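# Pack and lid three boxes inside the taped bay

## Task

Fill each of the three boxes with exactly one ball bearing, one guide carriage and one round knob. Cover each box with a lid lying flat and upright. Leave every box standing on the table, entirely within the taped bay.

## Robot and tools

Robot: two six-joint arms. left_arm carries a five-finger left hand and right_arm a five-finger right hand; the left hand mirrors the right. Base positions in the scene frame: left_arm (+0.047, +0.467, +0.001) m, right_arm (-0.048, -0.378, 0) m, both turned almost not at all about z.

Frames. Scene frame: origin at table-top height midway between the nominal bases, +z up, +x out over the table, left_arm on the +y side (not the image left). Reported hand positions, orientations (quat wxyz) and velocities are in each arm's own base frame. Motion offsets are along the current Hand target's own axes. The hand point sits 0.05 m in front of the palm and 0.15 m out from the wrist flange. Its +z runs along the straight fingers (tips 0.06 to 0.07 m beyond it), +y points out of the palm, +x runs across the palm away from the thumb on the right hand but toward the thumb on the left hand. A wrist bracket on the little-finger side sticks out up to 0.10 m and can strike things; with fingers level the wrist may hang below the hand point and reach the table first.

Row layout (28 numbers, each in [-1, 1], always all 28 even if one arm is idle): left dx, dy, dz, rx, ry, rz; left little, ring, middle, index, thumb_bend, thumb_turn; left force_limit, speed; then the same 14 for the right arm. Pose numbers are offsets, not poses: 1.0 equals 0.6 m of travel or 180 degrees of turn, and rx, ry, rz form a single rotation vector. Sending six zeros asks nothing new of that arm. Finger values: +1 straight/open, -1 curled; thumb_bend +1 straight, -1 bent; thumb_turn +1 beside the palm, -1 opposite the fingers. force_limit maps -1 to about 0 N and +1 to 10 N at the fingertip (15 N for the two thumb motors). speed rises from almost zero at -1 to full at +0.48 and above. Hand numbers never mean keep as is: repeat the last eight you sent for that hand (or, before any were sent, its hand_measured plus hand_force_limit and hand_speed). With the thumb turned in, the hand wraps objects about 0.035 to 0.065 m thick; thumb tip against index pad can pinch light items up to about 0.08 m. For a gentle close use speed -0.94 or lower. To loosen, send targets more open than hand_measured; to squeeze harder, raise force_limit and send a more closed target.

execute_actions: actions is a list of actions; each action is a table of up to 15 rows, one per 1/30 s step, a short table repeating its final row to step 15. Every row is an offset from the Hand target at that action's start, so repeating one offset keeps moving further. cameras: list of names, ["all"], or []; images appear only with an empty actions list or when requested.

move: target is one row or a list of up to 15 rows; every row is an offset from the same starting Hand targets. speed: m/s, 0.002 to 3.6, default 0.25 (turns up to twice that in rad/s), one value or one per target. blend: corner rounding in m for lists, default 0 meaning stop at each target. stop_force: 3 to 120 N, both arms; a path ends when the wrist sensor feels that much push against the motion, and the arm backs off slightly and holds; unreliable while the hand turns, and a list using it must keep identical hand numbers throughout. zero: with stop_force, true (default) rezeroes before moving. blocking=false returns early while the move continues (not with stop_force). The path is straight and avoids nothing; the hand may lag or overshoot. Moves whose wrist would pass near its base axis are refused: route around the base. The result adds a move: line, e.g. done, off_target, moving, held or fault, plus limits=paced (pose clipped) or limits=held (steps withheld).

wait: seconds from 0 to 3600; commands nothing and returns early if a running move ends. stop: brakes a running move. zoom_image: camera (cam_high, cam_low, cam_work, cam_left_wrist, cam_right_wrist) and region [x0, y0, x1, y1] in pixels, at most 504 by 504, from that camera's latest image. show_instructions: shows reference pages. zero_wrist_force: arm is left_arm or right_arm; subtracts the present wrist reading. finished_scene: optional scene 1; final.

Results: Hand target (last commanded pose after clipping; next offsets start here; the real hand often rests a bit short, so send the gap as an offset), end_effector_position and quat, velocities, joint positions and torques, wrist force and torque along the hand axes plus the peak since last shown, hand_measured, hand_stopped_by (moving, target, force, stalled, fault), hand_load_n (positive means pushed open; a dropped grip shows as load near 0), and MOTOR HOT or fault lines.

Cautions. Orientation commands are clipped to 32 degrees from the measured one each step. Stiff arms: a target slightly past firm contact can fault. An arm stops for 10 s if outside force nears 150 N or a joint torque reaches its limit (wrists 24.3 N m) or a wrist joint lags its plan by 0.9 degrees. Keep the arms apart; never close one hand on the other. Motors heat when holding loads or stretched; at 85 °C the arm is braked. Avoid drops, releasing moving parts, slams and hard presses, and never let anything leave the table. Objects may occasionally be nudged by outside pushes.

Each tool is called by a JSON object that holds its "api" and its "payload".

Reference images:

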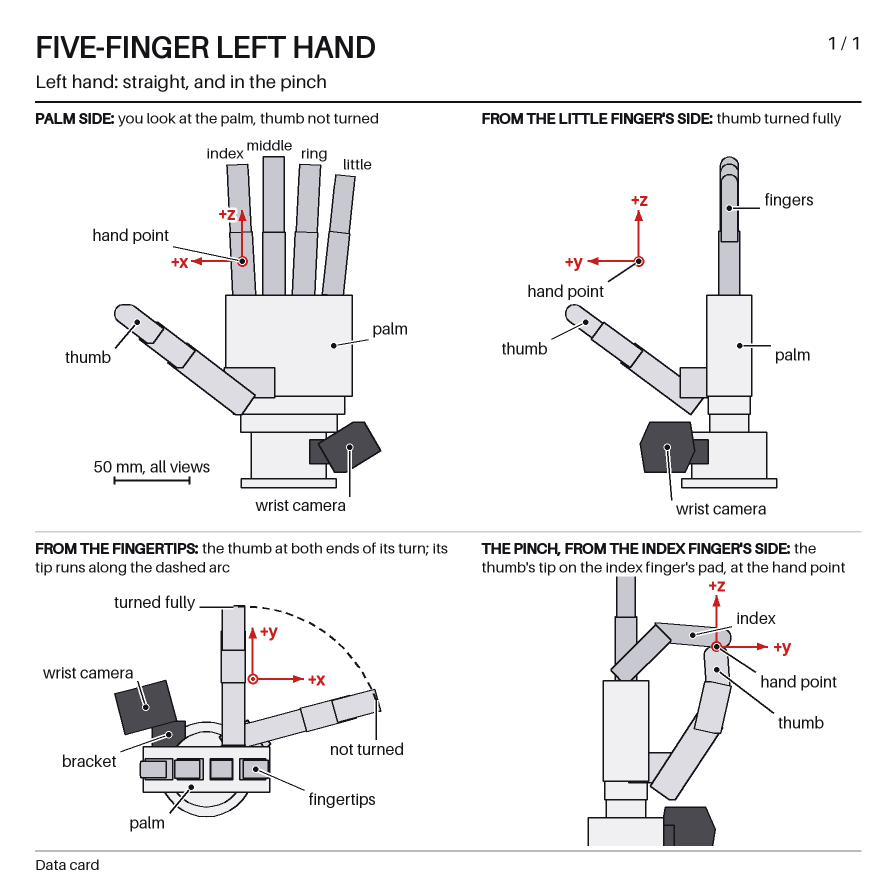

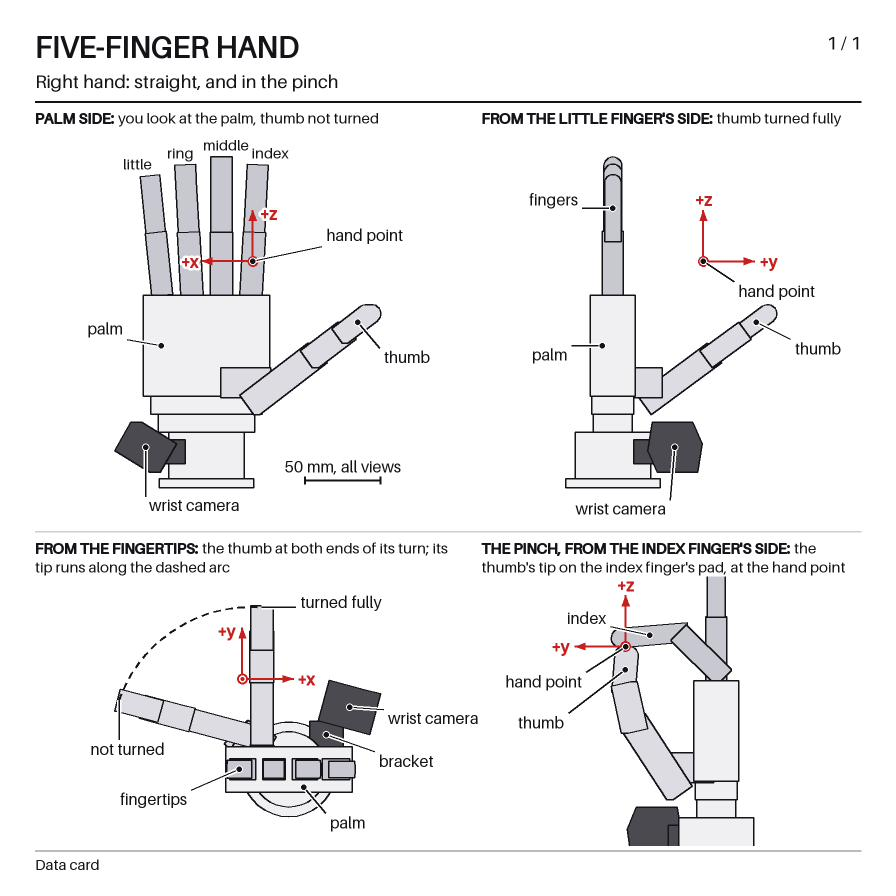

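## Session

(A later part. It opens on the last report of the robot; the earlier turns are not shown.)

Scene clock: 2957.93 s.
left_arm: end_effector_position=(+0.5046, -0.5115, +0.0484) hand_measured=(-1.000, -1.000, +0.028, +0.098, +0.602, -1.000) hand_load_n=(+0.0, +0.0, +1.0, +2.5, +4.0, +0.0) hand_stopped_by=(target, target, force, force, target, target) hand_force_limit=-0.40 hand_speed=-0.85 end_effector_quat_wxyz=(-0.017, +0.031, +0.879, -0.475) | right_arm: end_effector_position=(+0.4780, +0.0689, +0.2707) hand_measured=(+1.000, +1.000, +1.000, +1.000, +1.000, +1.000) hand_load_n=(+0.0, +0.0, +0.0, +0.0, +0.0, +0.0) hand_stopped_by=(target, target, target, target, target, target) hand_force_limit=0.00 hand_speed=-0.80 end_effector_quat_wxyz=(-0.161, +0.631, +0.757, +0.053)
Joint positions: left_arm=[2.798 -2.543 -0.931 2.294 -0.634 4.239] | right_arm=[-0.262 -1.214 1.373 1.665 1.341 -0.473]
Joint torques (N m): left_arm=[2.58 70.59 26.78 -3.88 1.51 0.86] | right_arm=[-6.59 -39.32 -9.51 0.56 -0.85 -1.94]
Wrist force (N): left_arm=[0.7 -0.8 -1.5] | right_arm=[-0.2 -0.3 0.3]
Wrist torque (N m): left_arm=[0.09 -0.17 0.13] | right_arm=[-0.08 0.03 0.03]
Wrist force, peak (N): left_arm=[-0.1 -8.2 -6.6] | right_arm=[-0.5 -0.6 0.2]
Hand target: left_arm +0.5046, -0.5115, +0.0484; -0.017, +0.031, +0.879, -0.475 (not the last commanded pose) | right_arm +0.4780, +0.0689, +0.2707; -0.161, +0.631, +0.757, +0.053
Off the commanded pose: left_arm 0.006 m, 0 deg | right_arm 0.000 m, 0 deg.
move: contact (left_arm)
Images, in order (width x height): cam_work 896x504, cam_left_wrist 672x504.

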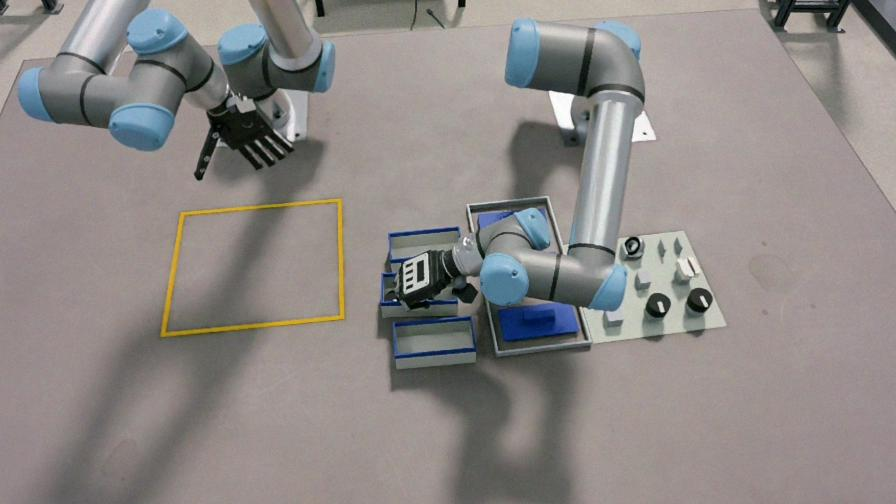

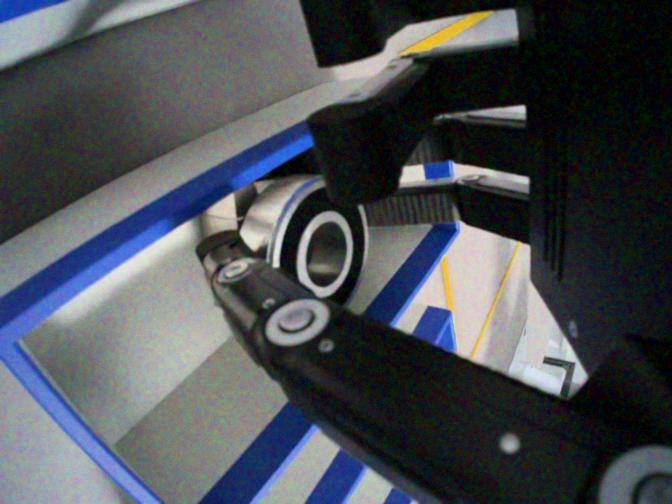

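{"api": "move", "payload": {"target": [0,0.0014,0.0009,0,0,0,-1,-1,-0.2,-0.2,0.6,-1,-0.4,-0.85,0,0,0,0,0,0,1,1,1,1,1,1,0,-0.8], "speed": 0.02}}

{"api": "move", "payload": {"target": [0,0,0,0,0,0,-1,-1,0.3,0.3,0.76,-1,-0.4,-0.85,0,0,0,0,0,0,1,1,1,1,1,1,0,-0.8], "speed": 0.02, "cameras": ["cam_left_wrist"]}}

Scene clock: 2970.73 s.
left_arm: end_effector_position=(+0.5046, -0.5115, +0.0475) hand_measured=(-1.000, -1.000, +0.028, +0.098, +0.602, -1.000) hand_load_n=(+0.0, +0.0, +0.5, +2.0, +4.5, +0.5) hand_stopped_by=(target, target, force, force, target, target) hand_force_limit=-0.40 hand_speed=-0.85 end_effector_quat_wxyz=(-0.017, +0.031, +0.879, -0.475) | right_arm: end_effector_position=(+0.4780, +0.0689, +0.2707) hand_measured=(+1.000, +1.000, +1.000, +1.000, +1.000, +1.000) hand_load_n=(+0.0, +0.0, +0.0, +0.0, +0.0, +0.0) hand_stopped_by=(target, target, target, target, target, target) hand_force_limit=0.00 hand_speed=-0.80 end_effector_quat_wxyz=(-0.161, +0.631, +0.757, +0.053)
Joint positions: left_arm=[2.798 -2.544 -0.932 2.296 -0.634 4.239] | right_arm=[-0.262 -1.214 1.373 1.665 1.341 -0.473]
Joint torques (N m): left_arm=[4.08 37.17 2.25 0.42 1.37 1.04] | right_arm=[-5.5 -38.83 -9.76 0.65 -0.99 -1.98]
Wrist force (N): left_arm=[0.2 -9.2 -7.1] | right_arm=[-0.5 -0.4 0.0]
Wrist torque (N m): left_arm=[-0.16 -0.27 0.29] | right_arm=[-0.09 0.09 0.00]
Wrist force, peak (N): left_arm=[0.2 -9.2 -7.1] | right_arm=[-0.6 -0.5 -0.1]
Hand target: left_arm +0.5046, -0.5115, +0.0474; -0.017, +0.031, +0.879, -0.475 | right_arm +0.4780, +0.0689, +0.2707; -0.161, +0.631, +0.757, +0.053
Off the commanded pose: left_arm 0.000 m, 0 deg | right_arm 0.000 m, 0 deg.
move: done

Scene clock: 2971.73 s.
left_arm: end_effector_position=(+0.5046, -0.5115, +0.0473) hand_measured=(-1.000, -1.000, +0.300, +0.300, +0.760, -1.000) hand_load_n=(+0.0, +0.0, -2.5, +1.0, +0.0, +0.0) hand_stopped_by=(target, target, target, target, target, target) hand_force_limit=-0.40 hand_speed=-0.85 end_effector_quat_wxyz=(-0.017, +0.031, +0.879, -0.475) | right_arm: end_effector_position=(+0.4780, +0.0689, +0.2707) hand_measured=(+1.000, +1.000, +1.000, +1.000, +1.000, +1.000) hand_load_n=(+0.0, +0.0, +0.0, +0.0, +0.0, +0.0) hand_stopped_by=(target, target, target, target, target, target) hand_force_limit=0.00 hand_speed=-0.80 end_effector_quat_wxyz=(-0.161, +0.631, +0.757, +0.053)
Joint positions: left_arm=[2.798 -2.544 -0.932 2.296 -0.634 4.239] | right_arm=[-0.262 -1.214 1.373 1.665 1.341 -0.473]
Joint torques (N m): left_arm=[7.51 42.54 6.45 -0.03 -1.05 0.95] | right_arm=[-6.22 -38.66 -9.94 0.66 -0.9 -2]
Wrist force (N): left_arm=[0.7 -5.0 -6.6] | right_arm=[-0.2 -0.3 0.1]
Wrist torque (N m): left_arm=[0.10 -0.28 0.17] | right_arm=[-0.08 0.05 0.02]
Wrist force, peak (N): left_arm=[0.9 -14.6 -16.3] | right_arm=[-0.4 -0.6 -0.1]
Hand target: left_arm +0.5046, -0.5115, +0.0474; -0.017, +0.031, +0.879, -0.475 | right_arm +0.4780, +0.0689, +0.2707; -0.161, +0.631, +0.757, +0.053
Off the commanded pose: left_arm 0.000 m, 0 deg | right_arm 0.000 m, 0 deg.
move: done

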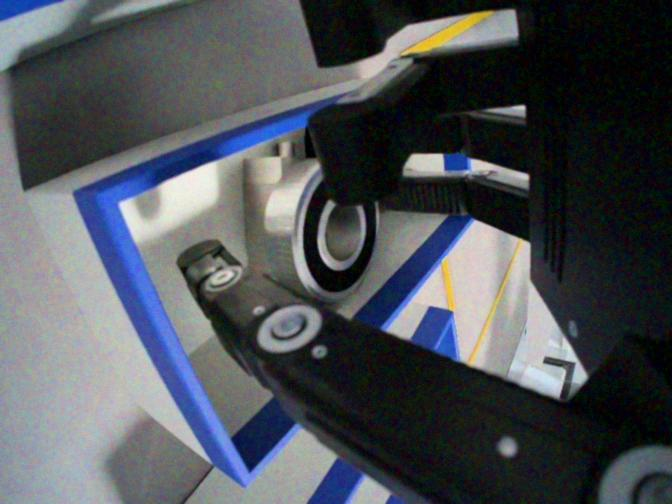

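{"api": "move", "payload": {"target": [0,0,0,0,0,0,-1,-1,0.24,0.24,0.8,-1,-0.4,-0.85,0,0,0,0,0,0,1,1,1,1,1,1,0,-0.8], "speed": 0.02}}

{"api": "move", "payload": {"target": [0,-0.0419,-0.0273,0,0,0,-1,-1,0.24,0.24,0.8,-1,-0.4,-0.85,0,0,0,0,0,0,1,1,1,1,1,1,0,-0.8], "speed": 0.04, "cameras": ["cam_left_wrist","cam_work","cam_high"]}}

{"api": "zoom_image", "payload": {"camera": "cam_work", "region": [360, 220, 480, 340]}}

Scene clock: 2980.63 s.
left_arm: end_effector_position=(+0.5046, -0.5115, +0.0473) hand_measured=(-1.000, -1.000, +0.240, +0.240, +0.800, -1.000) hand_load_n=(+0.0, +0.0, +0.0, +0.5, +0.0, +0.0) hand_stopped_by=(target, target, target, target, target, target) hand_force_limit=-0.40 hand_speed=-0.85 end_effector_quat_wxyz=(-0.017, +0.031, +0.879, -0.475) | right_arm: end_effector_position=(+0.4780, +0.0689, +0.2707) hand_measured=(+1.000, +1.000, +1.000, +1.000, +1.000, +1.000) hand_load_n=(+0.0, +0.0, +0.0, +0.0, +0.0, +0.0) hand_stopped_by=(target, target, target, target, target, target) hand_force_limit=0.00 hand_speed=-0.80 end_effector_quat_wxyz=(-0.161, +0.631, +0.757, +0.053)
Joint positions: left_arm=[2.798 -2.544 -0.932 2.296 -0.634 4.239] | right_arm=[-0.262 -1.214 1.373 1.665 1.341 -0.473]
Joint torques (N m): left_arm=[10.13 63.39 24.15 -1.72 0.78 0.66] | right_arm=[-5.76 -38.92 -9.16 0.68 -0.88 -2.04]
Wrist force (N): left_arm=[0.7 -0.2 -1.1] | right_arm=[-0.2 -0.5 0.0]
Wrist torque (N m): left_arm=[0.13 -0.15 0.08] | right_arm=[-0.09 0.05 0.02]
Wrist force, peak (N): left_arm=[0.8 -5.5 -6.9] | right_arm=[-0.4 -0.7 0.0]
Hand target: left_arm +0.5046, -0.5115, +0.0474; -0.017, +0.031, +0.879, -0.475 | right_arm +0.4780, +0.0689, +0.2707; -0.161, +0.631, +0.757, +0.053
Off the commanded pose: left_arm 0.000 m, 0 deg | right_arm 0.000 m, 0 deg.
move: done

Scene clock: 2981.83 s.
left_arm: end_effector_position=(+0.5047, -0.5115, +0.0772) hand_measured=(-1.000, -1.000, +0.240, +0.240, +0.800, -1.000) hand_load_n=(+0.0, +0.0, +0.0, +0.0, +0.0, +0.0) hand_stopped_by=(target, target, target, target, target, target) hand_force_limit=-0.40 hand_speed=-0.85 end_effector_quat_wxyz=(-0.017, +0.031, +0.879, -0.475) | right_arm: end_effector_position=(+0.4780, +0.0689, +0.2707) hand_measured=(+1.000, +1.000, +1.000, +1.000, +1.000, +1.000) hand_load_n=(+0.0, +0.0, +0.0, +0.0, +0.0, +0.0) hand_stopped_by=(target, target, target, target, target, target) hand_force_limit=0.00 hand_speed=-0.80 end_effector_quat_wxyz=(-0.161, +0.631, +0.757, +0.053)
Joint positions: left_arm=[2.798 -2.518 -0.903 2.241 -0.634 4.239] | right_arm=[-0.262 -1.214 1.373 1.665 1.341 -0.473]
Joint torques (N m): left_arm=[-13.71 70.72 28.67 -3.85 2.16 0.87] | right_arm=[-5.52 -38.88 -8.98 0.59 -0.92 -2.08]
Wrist force (N): left_arm=[0.7 0.5 -1.3] | right_arm=[-0.5 -0.7 0.1]
Wrist torque (N m): left_arm=[0.15 -0.14 0.09] | right_arm=[-0.13 0.08 0.00]
Wrist force, peak (N): left_arm=[0.8 0.6 -1.2] | right_arm=[-0.4 -0.7 -0.2]
Hand target: left_arm +0.5046, -0.5116, +0.0774; -0.017, +0.031, +0.879, -0.475 | right_arm +0.4780, +0.0689, +0.2707; -0.161, +0.631, +0.757, +0.053
Off the commanded pose: left_arm 0.000 m, 0 deg | right_arm 0.000 m, 0 deg.
move: done
Images, in order (width x height): cam_high 896x504, cam_work 896x504, cam_left_wrist 672x504.

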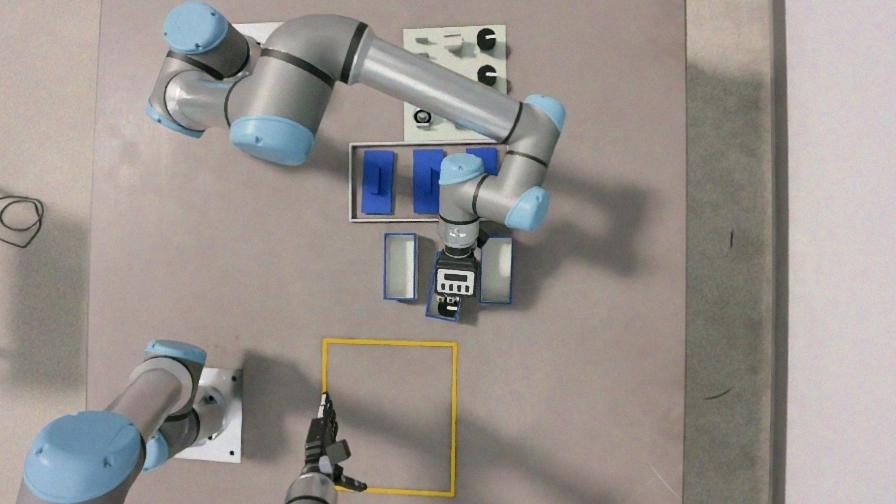

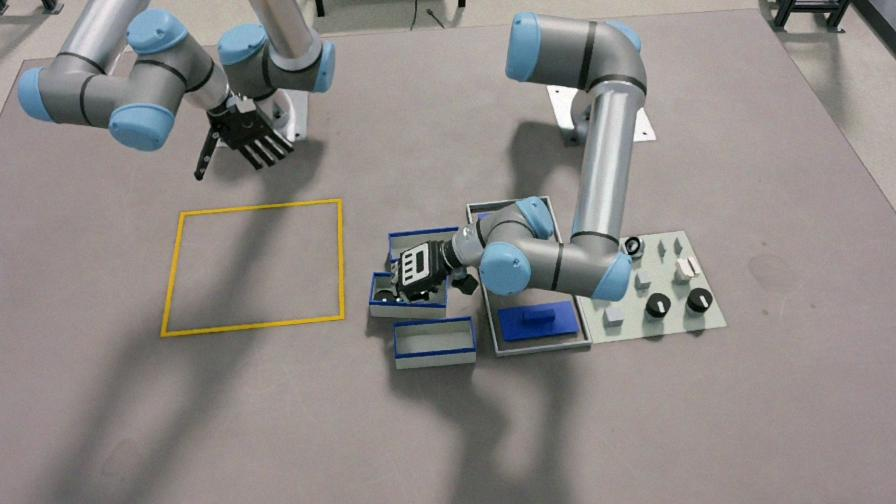

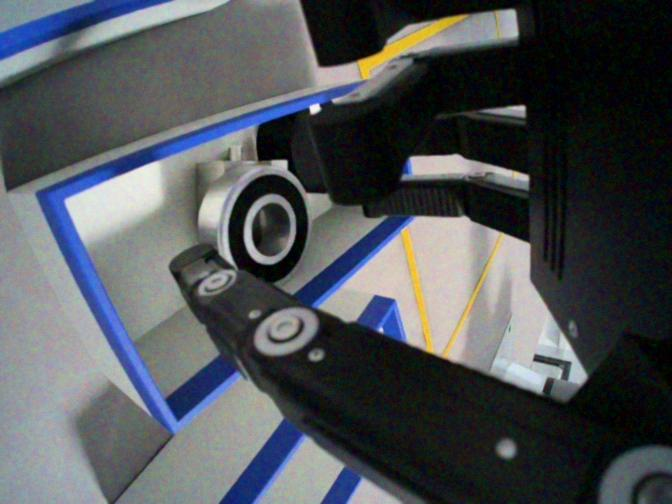

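Scaled by 4.200 from the camera's image (finer frame: 1280x720).

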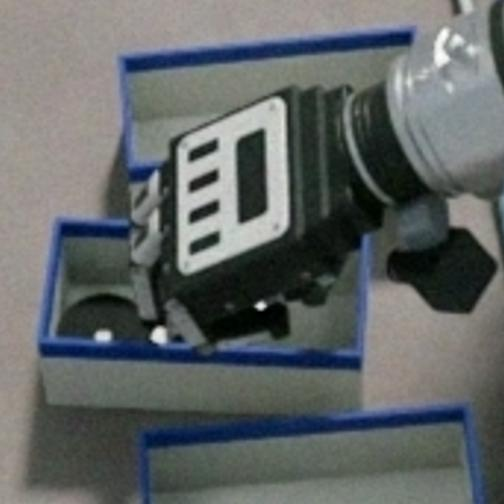

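{"api": "move", "payload": {"target": [[0,-0.1116,-0.0728,0,0,0,-1,-1,0.24,0.24,0.8,-1,-0.4,-0.85,0,0,0,0,0,0,1,1,1,1,1,1,0,-0.8],[0.1915,0.0017,-0.2849,0,-0.438,-0.2846,-1,-1,0.24,0.24,0.8,-1,-0.4,-0.85,0,0,0,0,0,0,1,1,1,1,1,1,0,-0.8]], "speed": [0.2,0.4], "blend": [0.02,0], "cameras": ["cam_left_wrist","cam_work","cam_high"]}}

{"api": "zoom_image", "payload": {"camera": "cam_work", "region": [350, 190, 600, 370]}}

{"api": "zoom_image", "payload": {"camera": "cam_high", "region": [340, 130, 520, 330]}}

Scene clock: 3019.63 s.
left_arm: end_effector_position=(+0.4002, -0.3603, +0.1702) hand_measured=(-1.000, -1.000, +0.240, +0.240, +0.800, -1.000) hand_load_n=(+0.0, -0.5, +0.0, +0.0, +0.0, +0.0) hand_stopped_by=(target, target, target, target, target, target) hand_force_limit=-0.40 hand_speed=-0.85 end_effector_quat_wxyz=(-0.338, +0.621, -0.622, +0.336) | right_arm: end_effector_position=(+0.4780, +0.0689, +0.2707) hand_measured=(+1.000, +1.000, +1.000, +1.000, +1.000, +1.000) hand_load_n=(+0.0, +0.0, +0.0, +0.0, +0.0, +0.0) hand_stopped_by=(target, target, target, target, target, target) hand_force_limit=0.00 hand_speed=-0.80 end_effector_quat_wxyz=(-0.161, +0.631, +0.757, +0.053)
Joint positions: left_arm=[2.507 -1.746 -1.777 2.844 -2.093 2.763] | right_arm=[-0.262 -1.214 1.373 1.665 1.341 -0.473]
Joint torques (N m): left_arm=[-15.2 13.94 27.22 -2.47 -2.32 -1.16] | right_arm=[-5.87 -38.69 -10.29 0.76 -0.82 -2]
Wrist force (N): left_arm=[0.4 -0.1 -1.0] | right_arm=[-0.5 -0.6 0.1]
Wrist torque (N m): left_arm=[0.03 -0.15 0.10] | right_arm=[-0.11 0.08 0.01]
Wrist force, peak (N): left_arm=[0.9 0.4 -1.5] | right_arm=[-0.6 -0.5 0.0]
Hand target: left_arm +0.4002, -0.3603, +0.1702; -0.338, +0.621, -0.622, +0.336 | right_arm +0.4780, +0.0689, +0.2707; -0.161, +0.631, +0.757, +0.053
Off the commanded pose: left_arm 0.000 m, 0 deg | right_arm 0.000 m, 0 deg.
move: done
Images, in order (width x height): cam_high 896x504, cam_work 896x504, cam_left_wrist 672x504.

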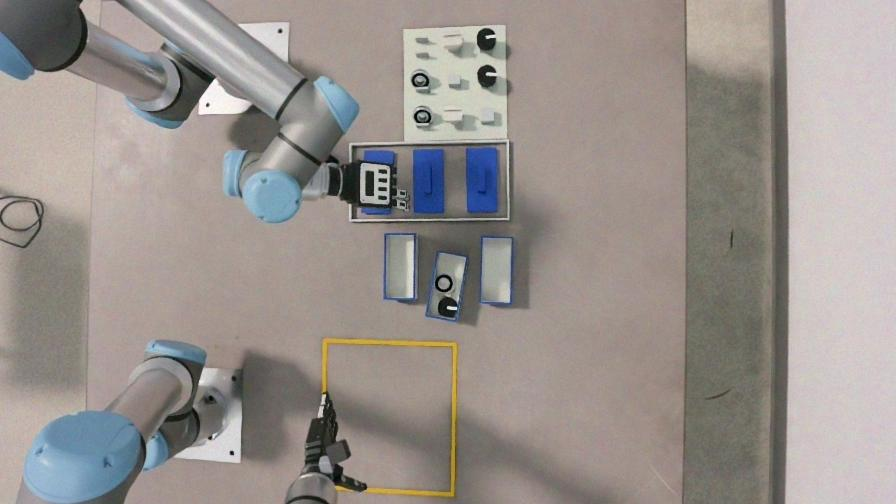

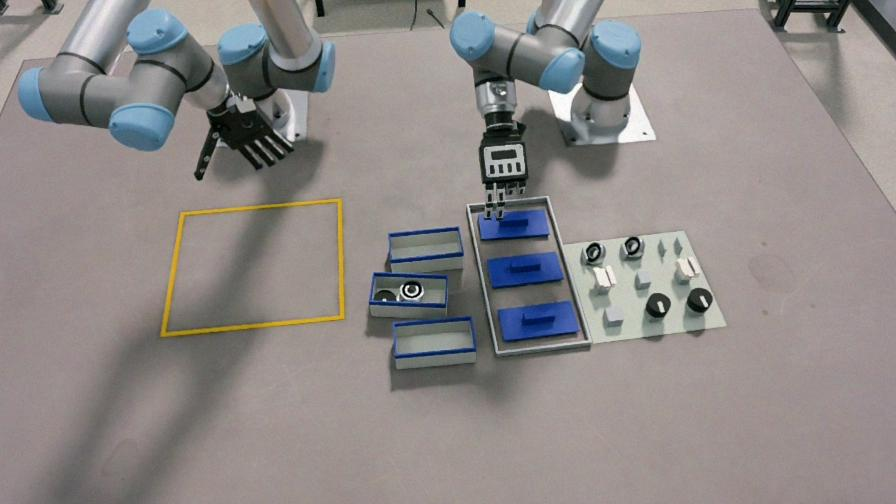

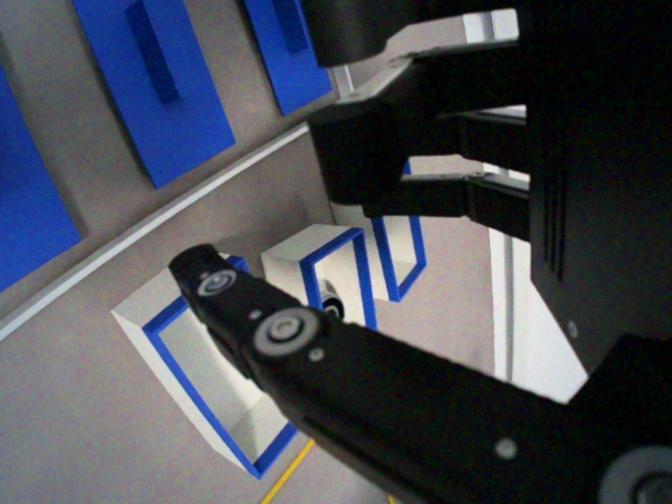

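Scaled by 2.016 from the camera's image (finer frame: 1280x720).

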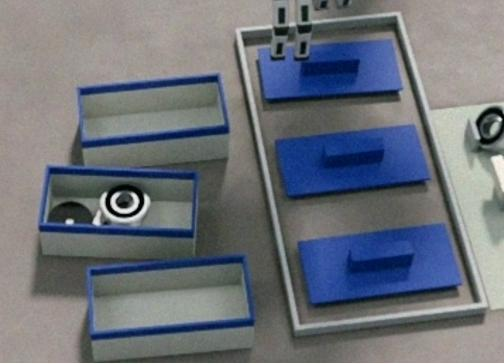

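Scaled by 2.520 from the camera's image (finer frame: 1280x720).

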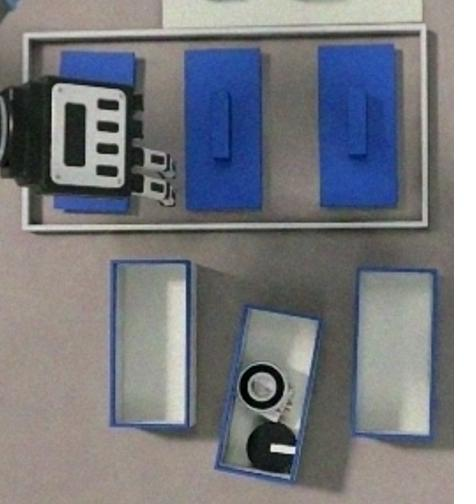

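{"api": "execute_actions", "payload": {"actions": [], "cameras": ["cam_high","cam_work","cam_left_wrist"]}}

Scene clock: 3068.40 s.
left_arm: end_effector_position=(+0.4002, -0.3603, +0.1702) hand_measured=(-1.000, -1.000, +0.240, +0.240, +0.800, -1.000) hand_load_n=(+0.0, +0.0, +0.0, +0.0, +0.0, +0.0) hand_stopped_by=(target, target, target, target, target, target) hand_force_limit=-0.40 hand_speed=-0.85 end_effector_quat_wxyz=(-0.338, +0.621, -0.622, +0.336) | right_arm: end_effector_position=(+0.4780, +0.0689, +0.2707) hand_measured=(+1.000, +1.000, +1.000, +1.000, +1.000, +1.000) hand_load_n=(+0.0, +0.0, +0.0, +0.0, +0.0, +0.0) hand_stopped_by=(target, target, target, target, target, target) hand_force_limit=0.00 hand_speed=-0.80 end_effector_quat_wxyz=(-0.161, +0.631, +0.757, +0.053)
Joint positions: left_arm=[2.507 -1.746 -1.777 2.844 -2.093 2.763] | right_arm=[-0.262 -1.214 1.373 1.665 1.341 -0.473]
Joint velocities: within noise
Joint torques (N m): left_arm=[-13.2 13.21 27.82 -2.53 -1.69 -1.45] | right_arm=[-5.61 -39.18 -9.14 0.64 -0.85 -2.01]
Wrist force (N): left_arm=[0.5 -0.2 -1.1] | right_arm=[-0.4 -0.3 0.2]
Wrist torque (N m): left_arm=[0.03 -0.16 0.11] | right_arm=[-0.09 0.08 0.01]
Wrist force, peak (N): left_arm=[0.5 -0.4 -1.2] | right_arm=[-0.3 -0.7 0.0]
Hand target: left_arm +0.4002, -0.3603, +0.1702; -0.338, +0.621, -0.622, +0.336 | right_arm +0.4780, +0.0689, +0.2707; -0.161, +0.631, +0.757, +0.053
Off the commanded pose: left_arm 0.000 m, 0 deg | right_arm 0.000 m, 0 deg.
Images, in order (width x height): cam_high 896x504, cam_work 896x504, cam_left_wrist 672x504.

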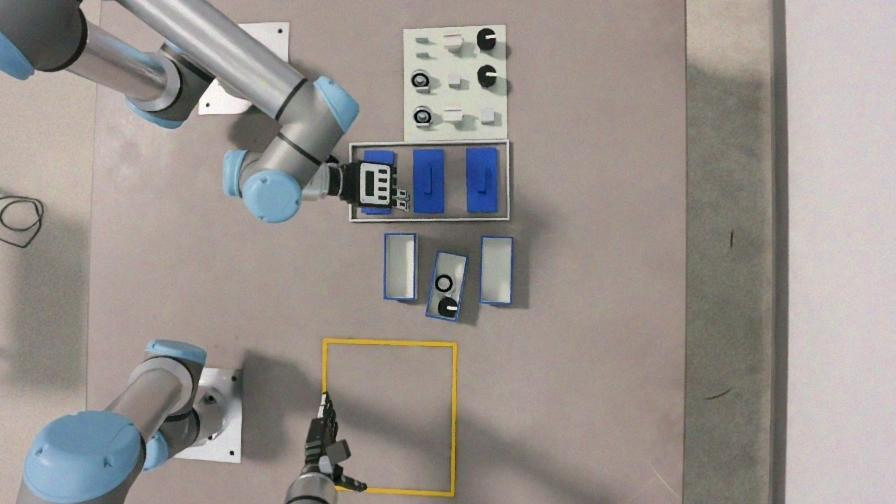

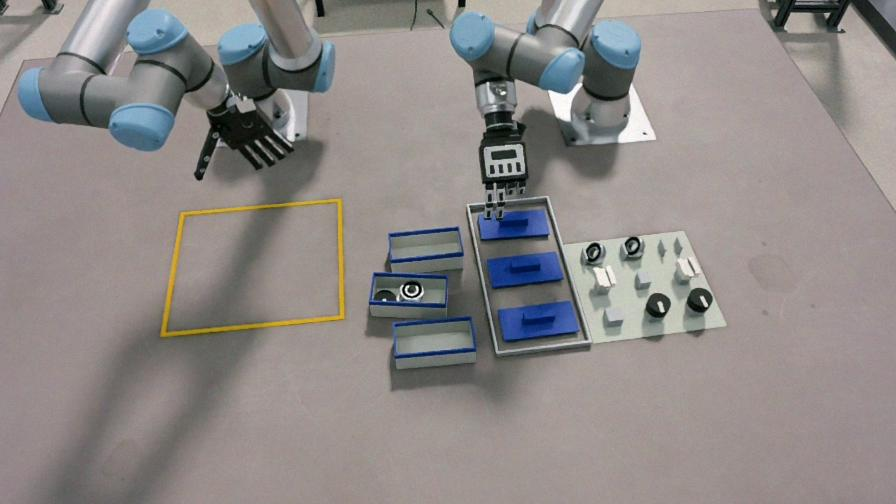

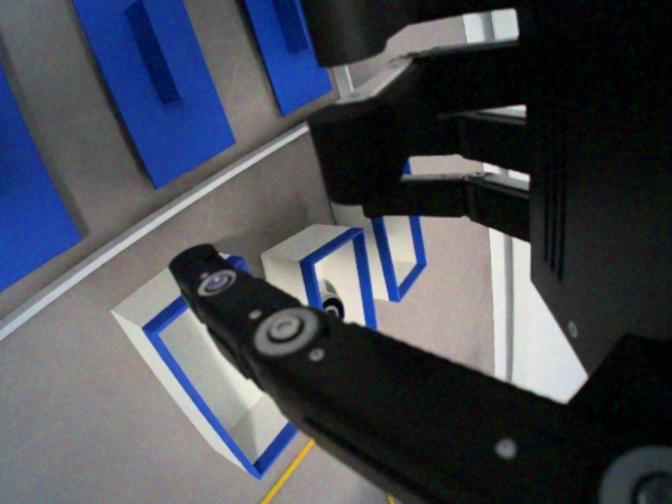

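{"api": "zoom_image", "payload": {"camera": "cam_high", "region": [340, 130, 520, 330]}}

{"api": "zoom_image", "payload": {"camera": "cam_work", "region": [360, 180, 620, 380]}}

Scaled by 2.520 from the camera's image (finer frame: 1280x720).

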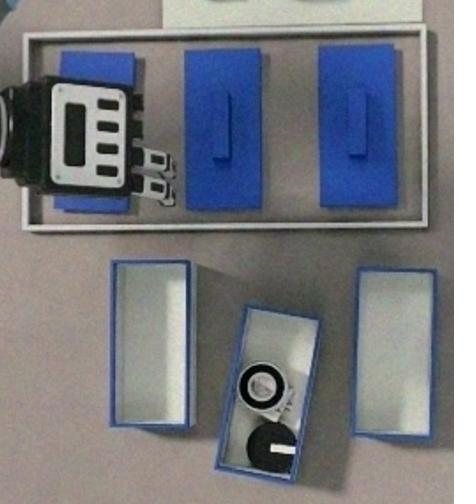

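Scaled by 1.938 from the camera's image (finer frame: 1280x720).

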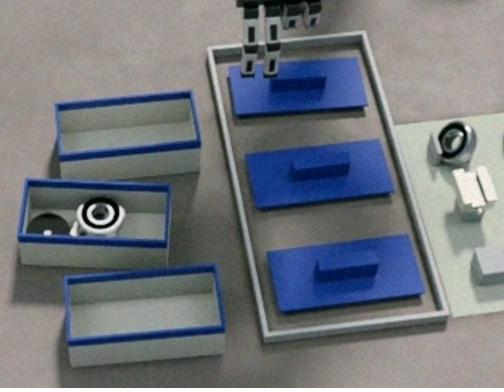

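{"api": "move", "payload": {"target": [[-0.115,0.0390,0.1841,0,0,0,-1,-1,0.3,0.3,0.6,-1,-0.4,-0.5,0,0,0,0,0,0,1,1,1,1,1,1,0,-0.8]], "cameras": ["cam_high","cam_work","cam_left_wrist"]}}

{"api": "zoom_image", "payload": {"camera": "cam_work", "region": [450, 180, 610, 360]}}

Scene clock: 3142.97 s.
left_arm: end_effector_position=(+0.4800, -0.2910, +0.0907) hand_measured=(-1.000, -1.000, +0.300, +0.300, +0.600, -1.000) hand_load_n=(+0.5, +0.0, +0.0, +0.0, +0.0, +0.0) hand_stopped_by=(target, target, target, target, target, target) hand_force_limit=-0.40 hand_speed=-0.50 end_effector_quat_wxyz=(-0.338, +0.621, -0.622, +0.336) | right_arm: end_effector_position=(+0.4780, +0.0689, +0.2707) hand_measured=(+1.000, +1.000, +1.000, +1.000, +1.000, +1.000) hand_load_n=(+0.0, +0.0, +0.0, +0.0, +0.0, +0.0) hand_stopped_by=(target, target, target, target, target, target) hand_force_limit=0.00 hand_speed=-0.80 end_effector_quat_wxyz=(-0.161, +0.631, +0.757, +0.053)
Joint positions: left_arm=[2.771 -1.822 -1.898 3.111 -1.881 2.936] | right_arm=[-0.262 -1.214 1.373 1.665 1.341 -0.473]
Joint torques (N m): left_arm=[11.15 16.77 6.45 1.93 1.44 1.48] | right_arm=[-5.79 -38.99 -10.08 0.7 -0.83 -1.96]
Wrist force (N): left_arm=[0.6 0.5 -0.9] | right_arm=[-0.4 -0.5 0.1]
Wrist torque (N m): left_arm=[0.08 -0.17 -0.08] | right_arm=[-0.11 0.06 0.01]
Wrist force, peak (N): left_arm=[1.1 -0.3 -1.9] | right_arm=[-0.5 -0.6 0.1]
Hand target: left_arm +0.4801, -0.2910, +0.0906; -0.338, +0.621, -0.622, +0.336 | right_arm +0.4780, +0.0689, +0.2707; -0.161, +0.631, +0.757, +0.053
Off the commanded pose: left_arm 0.000 m, 0 deg | right_arm 0.000 m, 0 deg.
move: done

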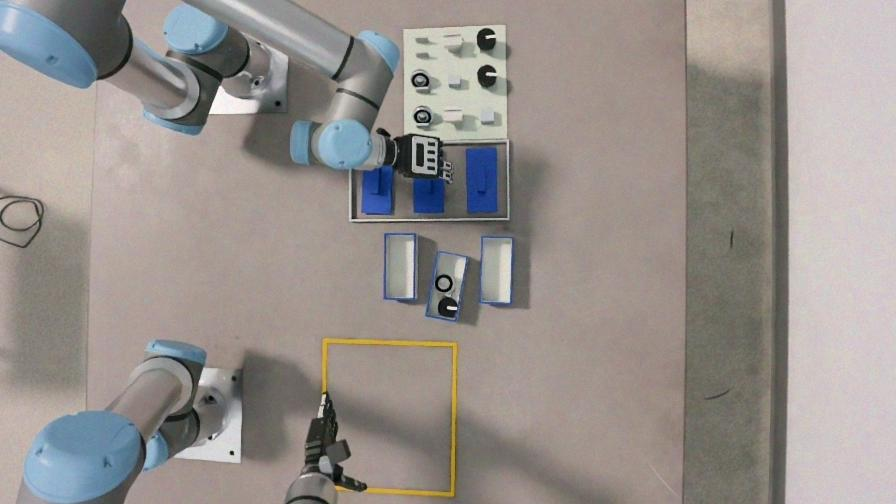

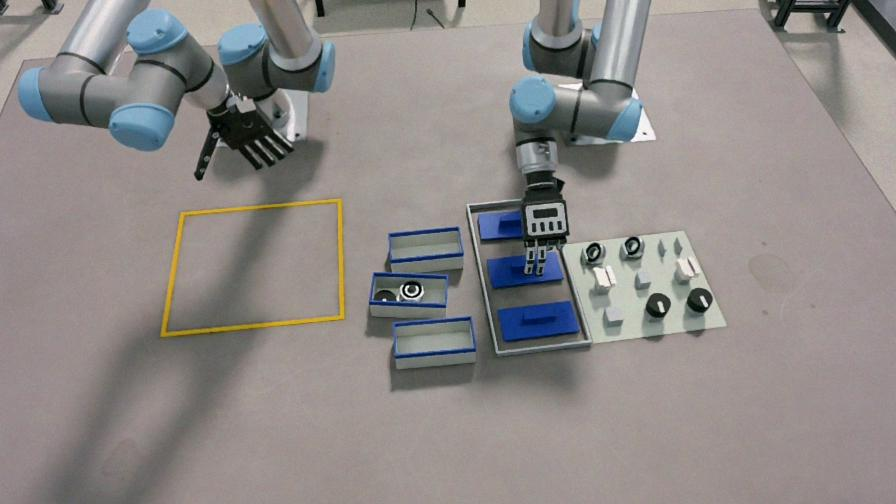

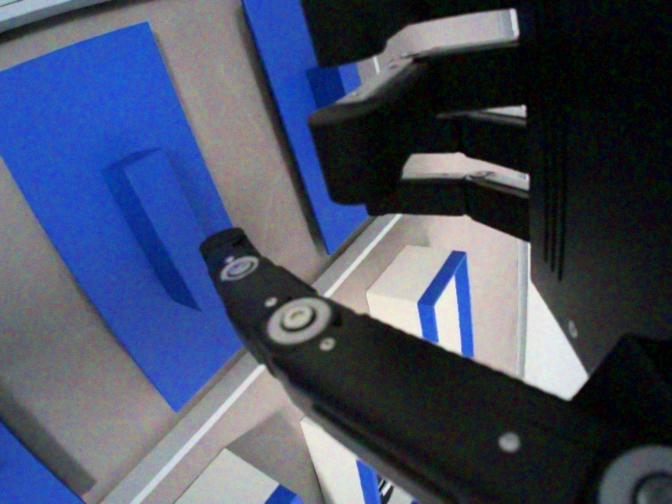

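Scaled by 2.800 from the camera's image (finer frame: 1280x720).

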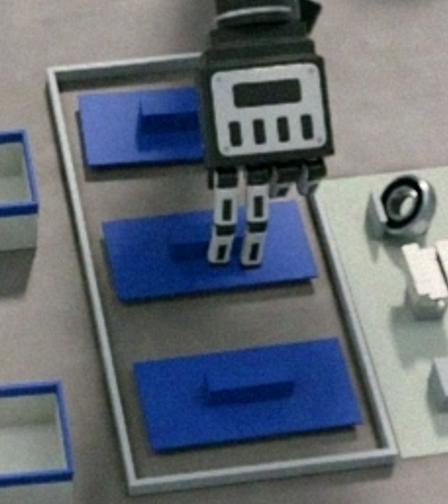

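{"api": "move", "payload": {"target": [[0,0.0762,0.0497,0,0,0,-1,-1,0.3,0.3,0.6,-1,-0.4,-0.5,0,0,0,0,0,0,1,1,1,1,1,1,0,-0.8]], "cameras": ["cam_high","cam_work","cam_left_wrist"], "stop_force": 3, "speed": 0.04}}

{"api": "zoom_image", "payload": {"camera": "cam_work", "region": [470, 200, 600, 320]}}

{"api": "zoom_image", "payload": {"camera": "cam_high", "region": [380, 120, 520, 240]}}

Scene clock: 3155.93 s.
left_arm: end_effector_position=(+0.4801, -0.2908, +0.0361) hand_measured=(-1.000, -1.000, +0.300, +0.300, +0.600, -1.000) hand_load_n=(+0.0, +0.0, +0.0, +0.0, +0.0, +0.0) hand_stopped_by=(target, target, target, target, target, target) hand_force_limit=-0.40 hand_speed=-0.50 end_effector_quat_wxyz=(-0.338, +0.621, -0.622, +0.336) | right_arm: end_effector_position=(+0.4780, +0.0689, +0.2707) hand_measured=(+1.000, +1.000, +1.000, +1.000, +1.000, +1.000) hand_load_n=(+0.0, +0.0, +0.0, +0.0, +0.0, +0.0) hand_stopped_by=(target, target, target, target, target, target) hand_force_limit=0.00 hand_speed=-0.80 end_effector_quat_wxyz=(-0.161, +0.631, +0.757, +0.053)
Joint positions: left_arm=[2.772 -1.905 -1.958 3.254 -1.881 2.936] | right_arm=[-0.262 -1.214 1.373 1.665 1.341 -0.473]
Joint torques (N m): left_arm=[12.74 17.31 4.15 1.83 1.34 1.53] | right_arm=[-5.48 -38.6 -9.72 0.69 -0.84 -2.11]
Wrist force (N): left_arm=[0.5 0.2 -1.0] | right_arm=[-0.4 -0.4 0.1]
Wrist torque (N m): left_arm=[0.03 -0.14 -0.12] | right_arm=[-0.09 0.08 0.01]
Wrist force, peak (N): left_arm=[0.5 -0.4 -1.6] | right_arm=[-0.5 -0.6 0.1]
Hand target: left_arm +0.4801, -0.2908, +0.0361; -0.338, +0.621, -0.622, +0.336 | right_arm +0.4780, +0.0689, +0.2707; -0.161, +0.631, +0.757, +0.053
Off the commanded pose: left_arm 0.000 m, 0 deg | right_arm 0.000 m, 0 deg.
move: done

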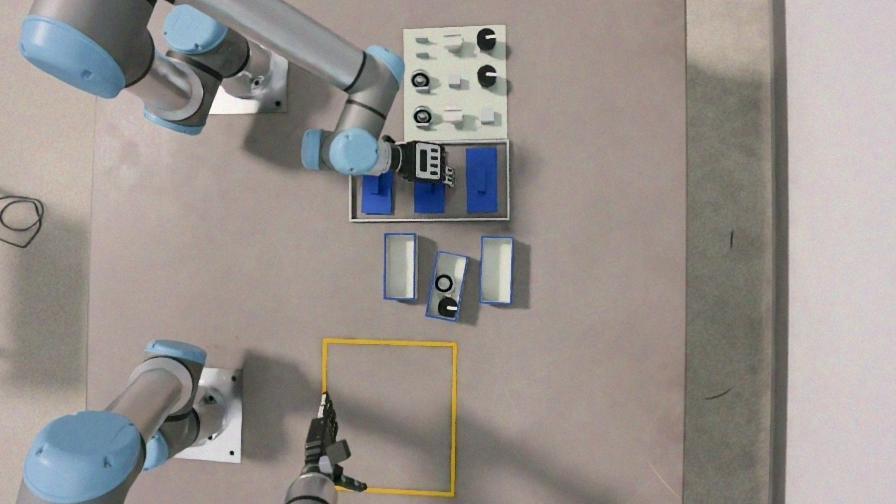

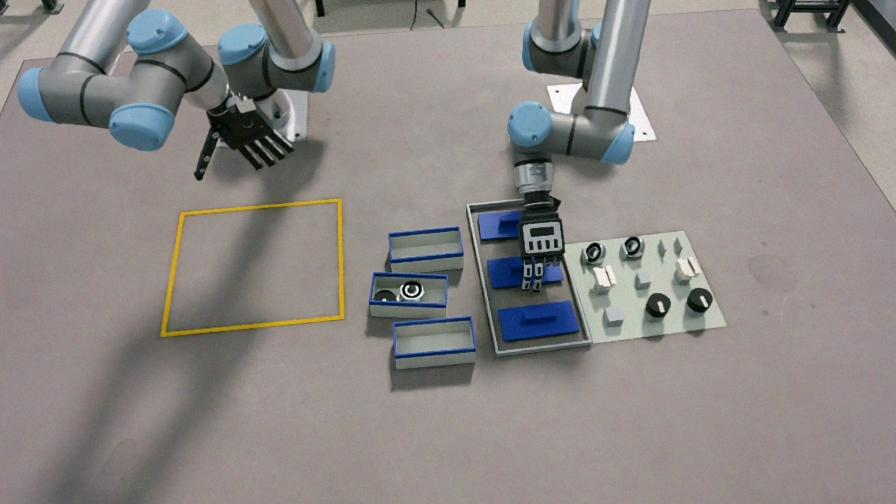

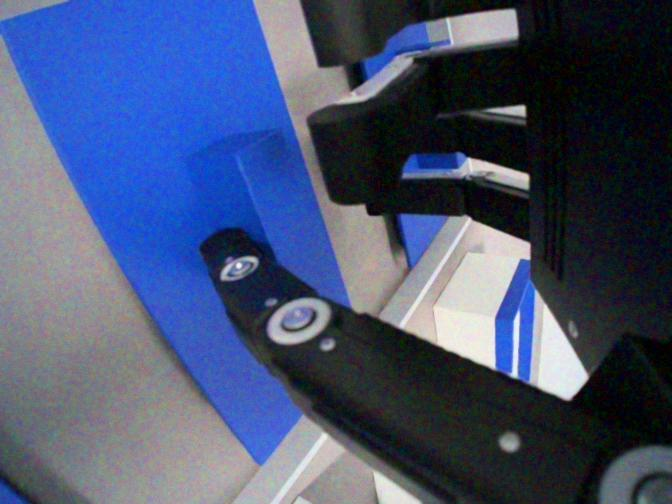

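Scaled by 3.877 from the camera's image (finer frame: 1280x720).

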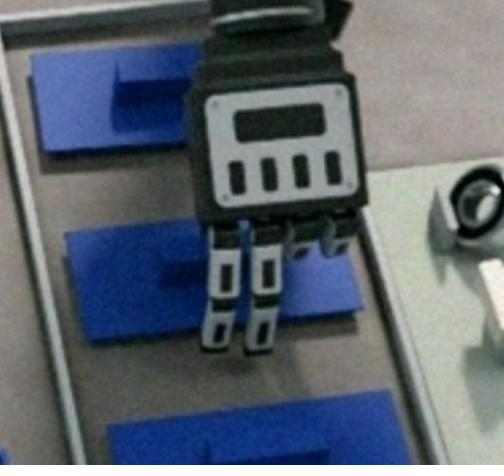

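Scaled by 3.600 from the camera's image (finer frame: 1280x720).

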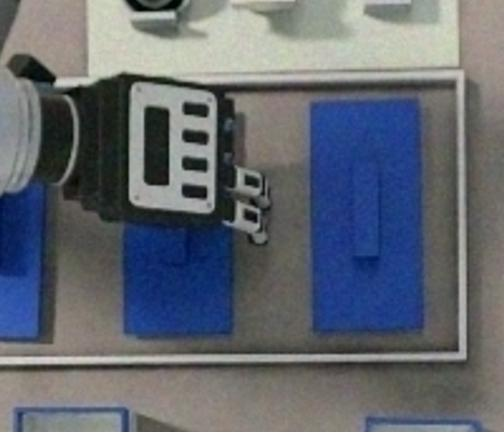

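{"api": "move", "payload": {"target": [[0.0117,0,0,0,0,0,-1,-1,0.3,0.3,0.6,-1,-0.4,-0.5,0,0,0,0,0,0,1,1,1,1,1,1,0,-0.8]], "speed": 0.04}}

{"api": "move", "payload": {"target": [[0,0.0140,0.0091,0,0,0,-1,-1,0.3,0.3,0.6,-1,-0.4,-0.5,0,0,0,0,0,0,1,1,1,1,1,1,0,-0.8]], "cameras": ["cam_left_wrist"], "stop_force": 3, "speed": 0.015}}

Scene clock: 3167.13 s.
left_arm: end_effector_position=(+0.4801, -0.2977, +0.0360) hand_measured=(-1.000, -1.000, +0.300, +0.300, +0.600, -1.000) hand_load_n=(+0.0, +0.0, +0.0, +0.0, +0.0, +0.0) hand_stopped_by=(target, target, target, target, target, target) hand_force_limit=-0.40 hand_speed=-0.50 end_effector_quat_wxyz=(-0.338, +0.621, -0.622, +0.336) | right_arm: end_effector_position=(+0.4780, +0.0689, +0.2707) hand_measured=(+1.000, +1.000, +1.000, +1.000, +1.000, +1.000) hand_load_n=(+0.0, +0.5, +0.0, +0.0, +0.0, +0.0) hand_stopped_by=(target, target, target, target, target, target) hand_force_limit=0.00 hand_speed=-0.80 end_effector_quat_wxyz=(-0.161, +0.631, +0.757, +0.053)
Joint positions: left_arm=[2.755 -1.915 -1.944 3.247 -1.894 2.926] | right_arm=[-0.262 -1.214 1.373 1.665 1.341 -0.473]
Joint torques (N m): left_arm=[-13.88 16.16 25.54 -2.39 -1.92 -1.22] | right_arm=[-5.93 -38.07 -9.82 0.65 -0.84 -1.91]
Wrist force (N): left_arm=[0.5 -0.1 -1.1] | right_arm=[-0.2 -0.4 0.0]
Wrist torque (N m): left_arm=[0.01 -0.13 0.07] | right_arm=[-0.09 0.05 0.03]
Wrist force, peak (N): left_arm=[0.5 -0.1 -1.4] | right_arm=[-0.7 -0.5 0.2]
Hand target: left_arm +0.4801, -0.2978, +0.0360; -0.338, +0.621, -0.622, +0.336 | right_arm +0.4780, +0.0689, +0.2707; -0.161, +0.631, +0.757, +0.053
Off the commanded pose: left_arm 0.000 m, 0 deg | right_arm 0.000 m, 0 deg.
move: done

Scene clock: 3168.77 s.
left_arm: end_effector_position=(+0.4801, -0.2978, +0.0306) hand_measured=(-1.000, -1.000, +0.300, +0.300, +0.600, -1.000) hand_load_n=(+0.0, +0.0, +0.0, -0.5, +0.0, +0.0) hand_stopped_by=(target, target, target, target, target, target) hand_force_limit=-0.40 hand_speed=-0.50 end_effector_quat_wxyz=(-0.338, +0.621, -0.622, +0.336) | right_arm: end_effector_position=(+0.4780, +0.0689, +0.2707) hand_measured=(+1.000, +1.000, +1.000, +1.000, +1.000, +1.000) hand_load_n=(+0.0, +0.0, +0.0, +0.0, +0.0, +0.0) hand_stopped_by=(target, target, target, target, target, target) hand_force_limit=0.00 hand_speed=-0.80 end_effector_quat_wxyz=(-0.161, +0.631, +0.757, +0.053)
Joint positions: left_arm=[2.754 -1.925 -1.949 3.261 -1.895 2.926] | right_arm=[-0.262 -1.214 1.373 1.665 1.341 -0.473]
Joint torques (N m): left_arm=[-4.34 45.4 25.58 -2.15 -1.77 1.16] | right_arm=[-6.11 -38.21 -10.05 0.63 -0.96 -2.14]
Wrist force (N): left_arm=[0.6 -2.5 -4.3] | right_arm=[-0.4 -0.5 0.1]
Wrist torque (N m): left_arm=[-0.18 -0.16 0.09] | right_arm=[-0.10 0.07 0.01]
Wrist force, peak (N): left_arm=[2.2 -13.5 -16.6] | right_arm=[-0.4 -0.7 0.0]
Hand target: left_arm +0.4801, -0.2978, +0.0306; -0.338, +0.621, -0.622, +0.336 (not the last commanded pose) | right_arm +0.4780, +0.0689, +0.2707; -0.161, +0.631, +0.757, +0.053
Off the commanded pose: left_arm 0.005 m, 0 deg | right_arm 0.000 m, 0 deg.
move: contact (left_arm)

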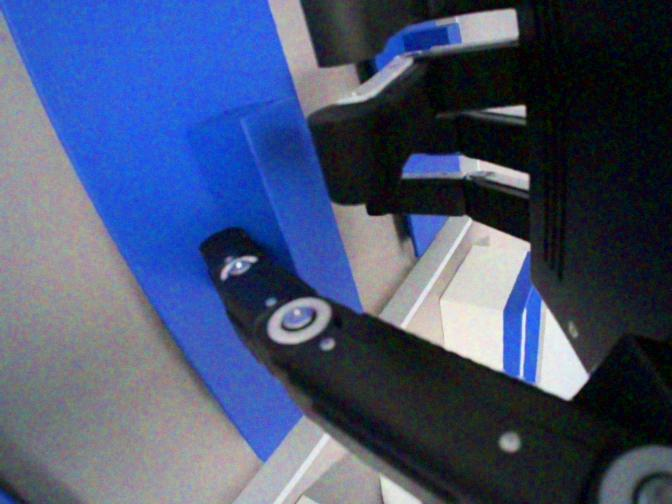

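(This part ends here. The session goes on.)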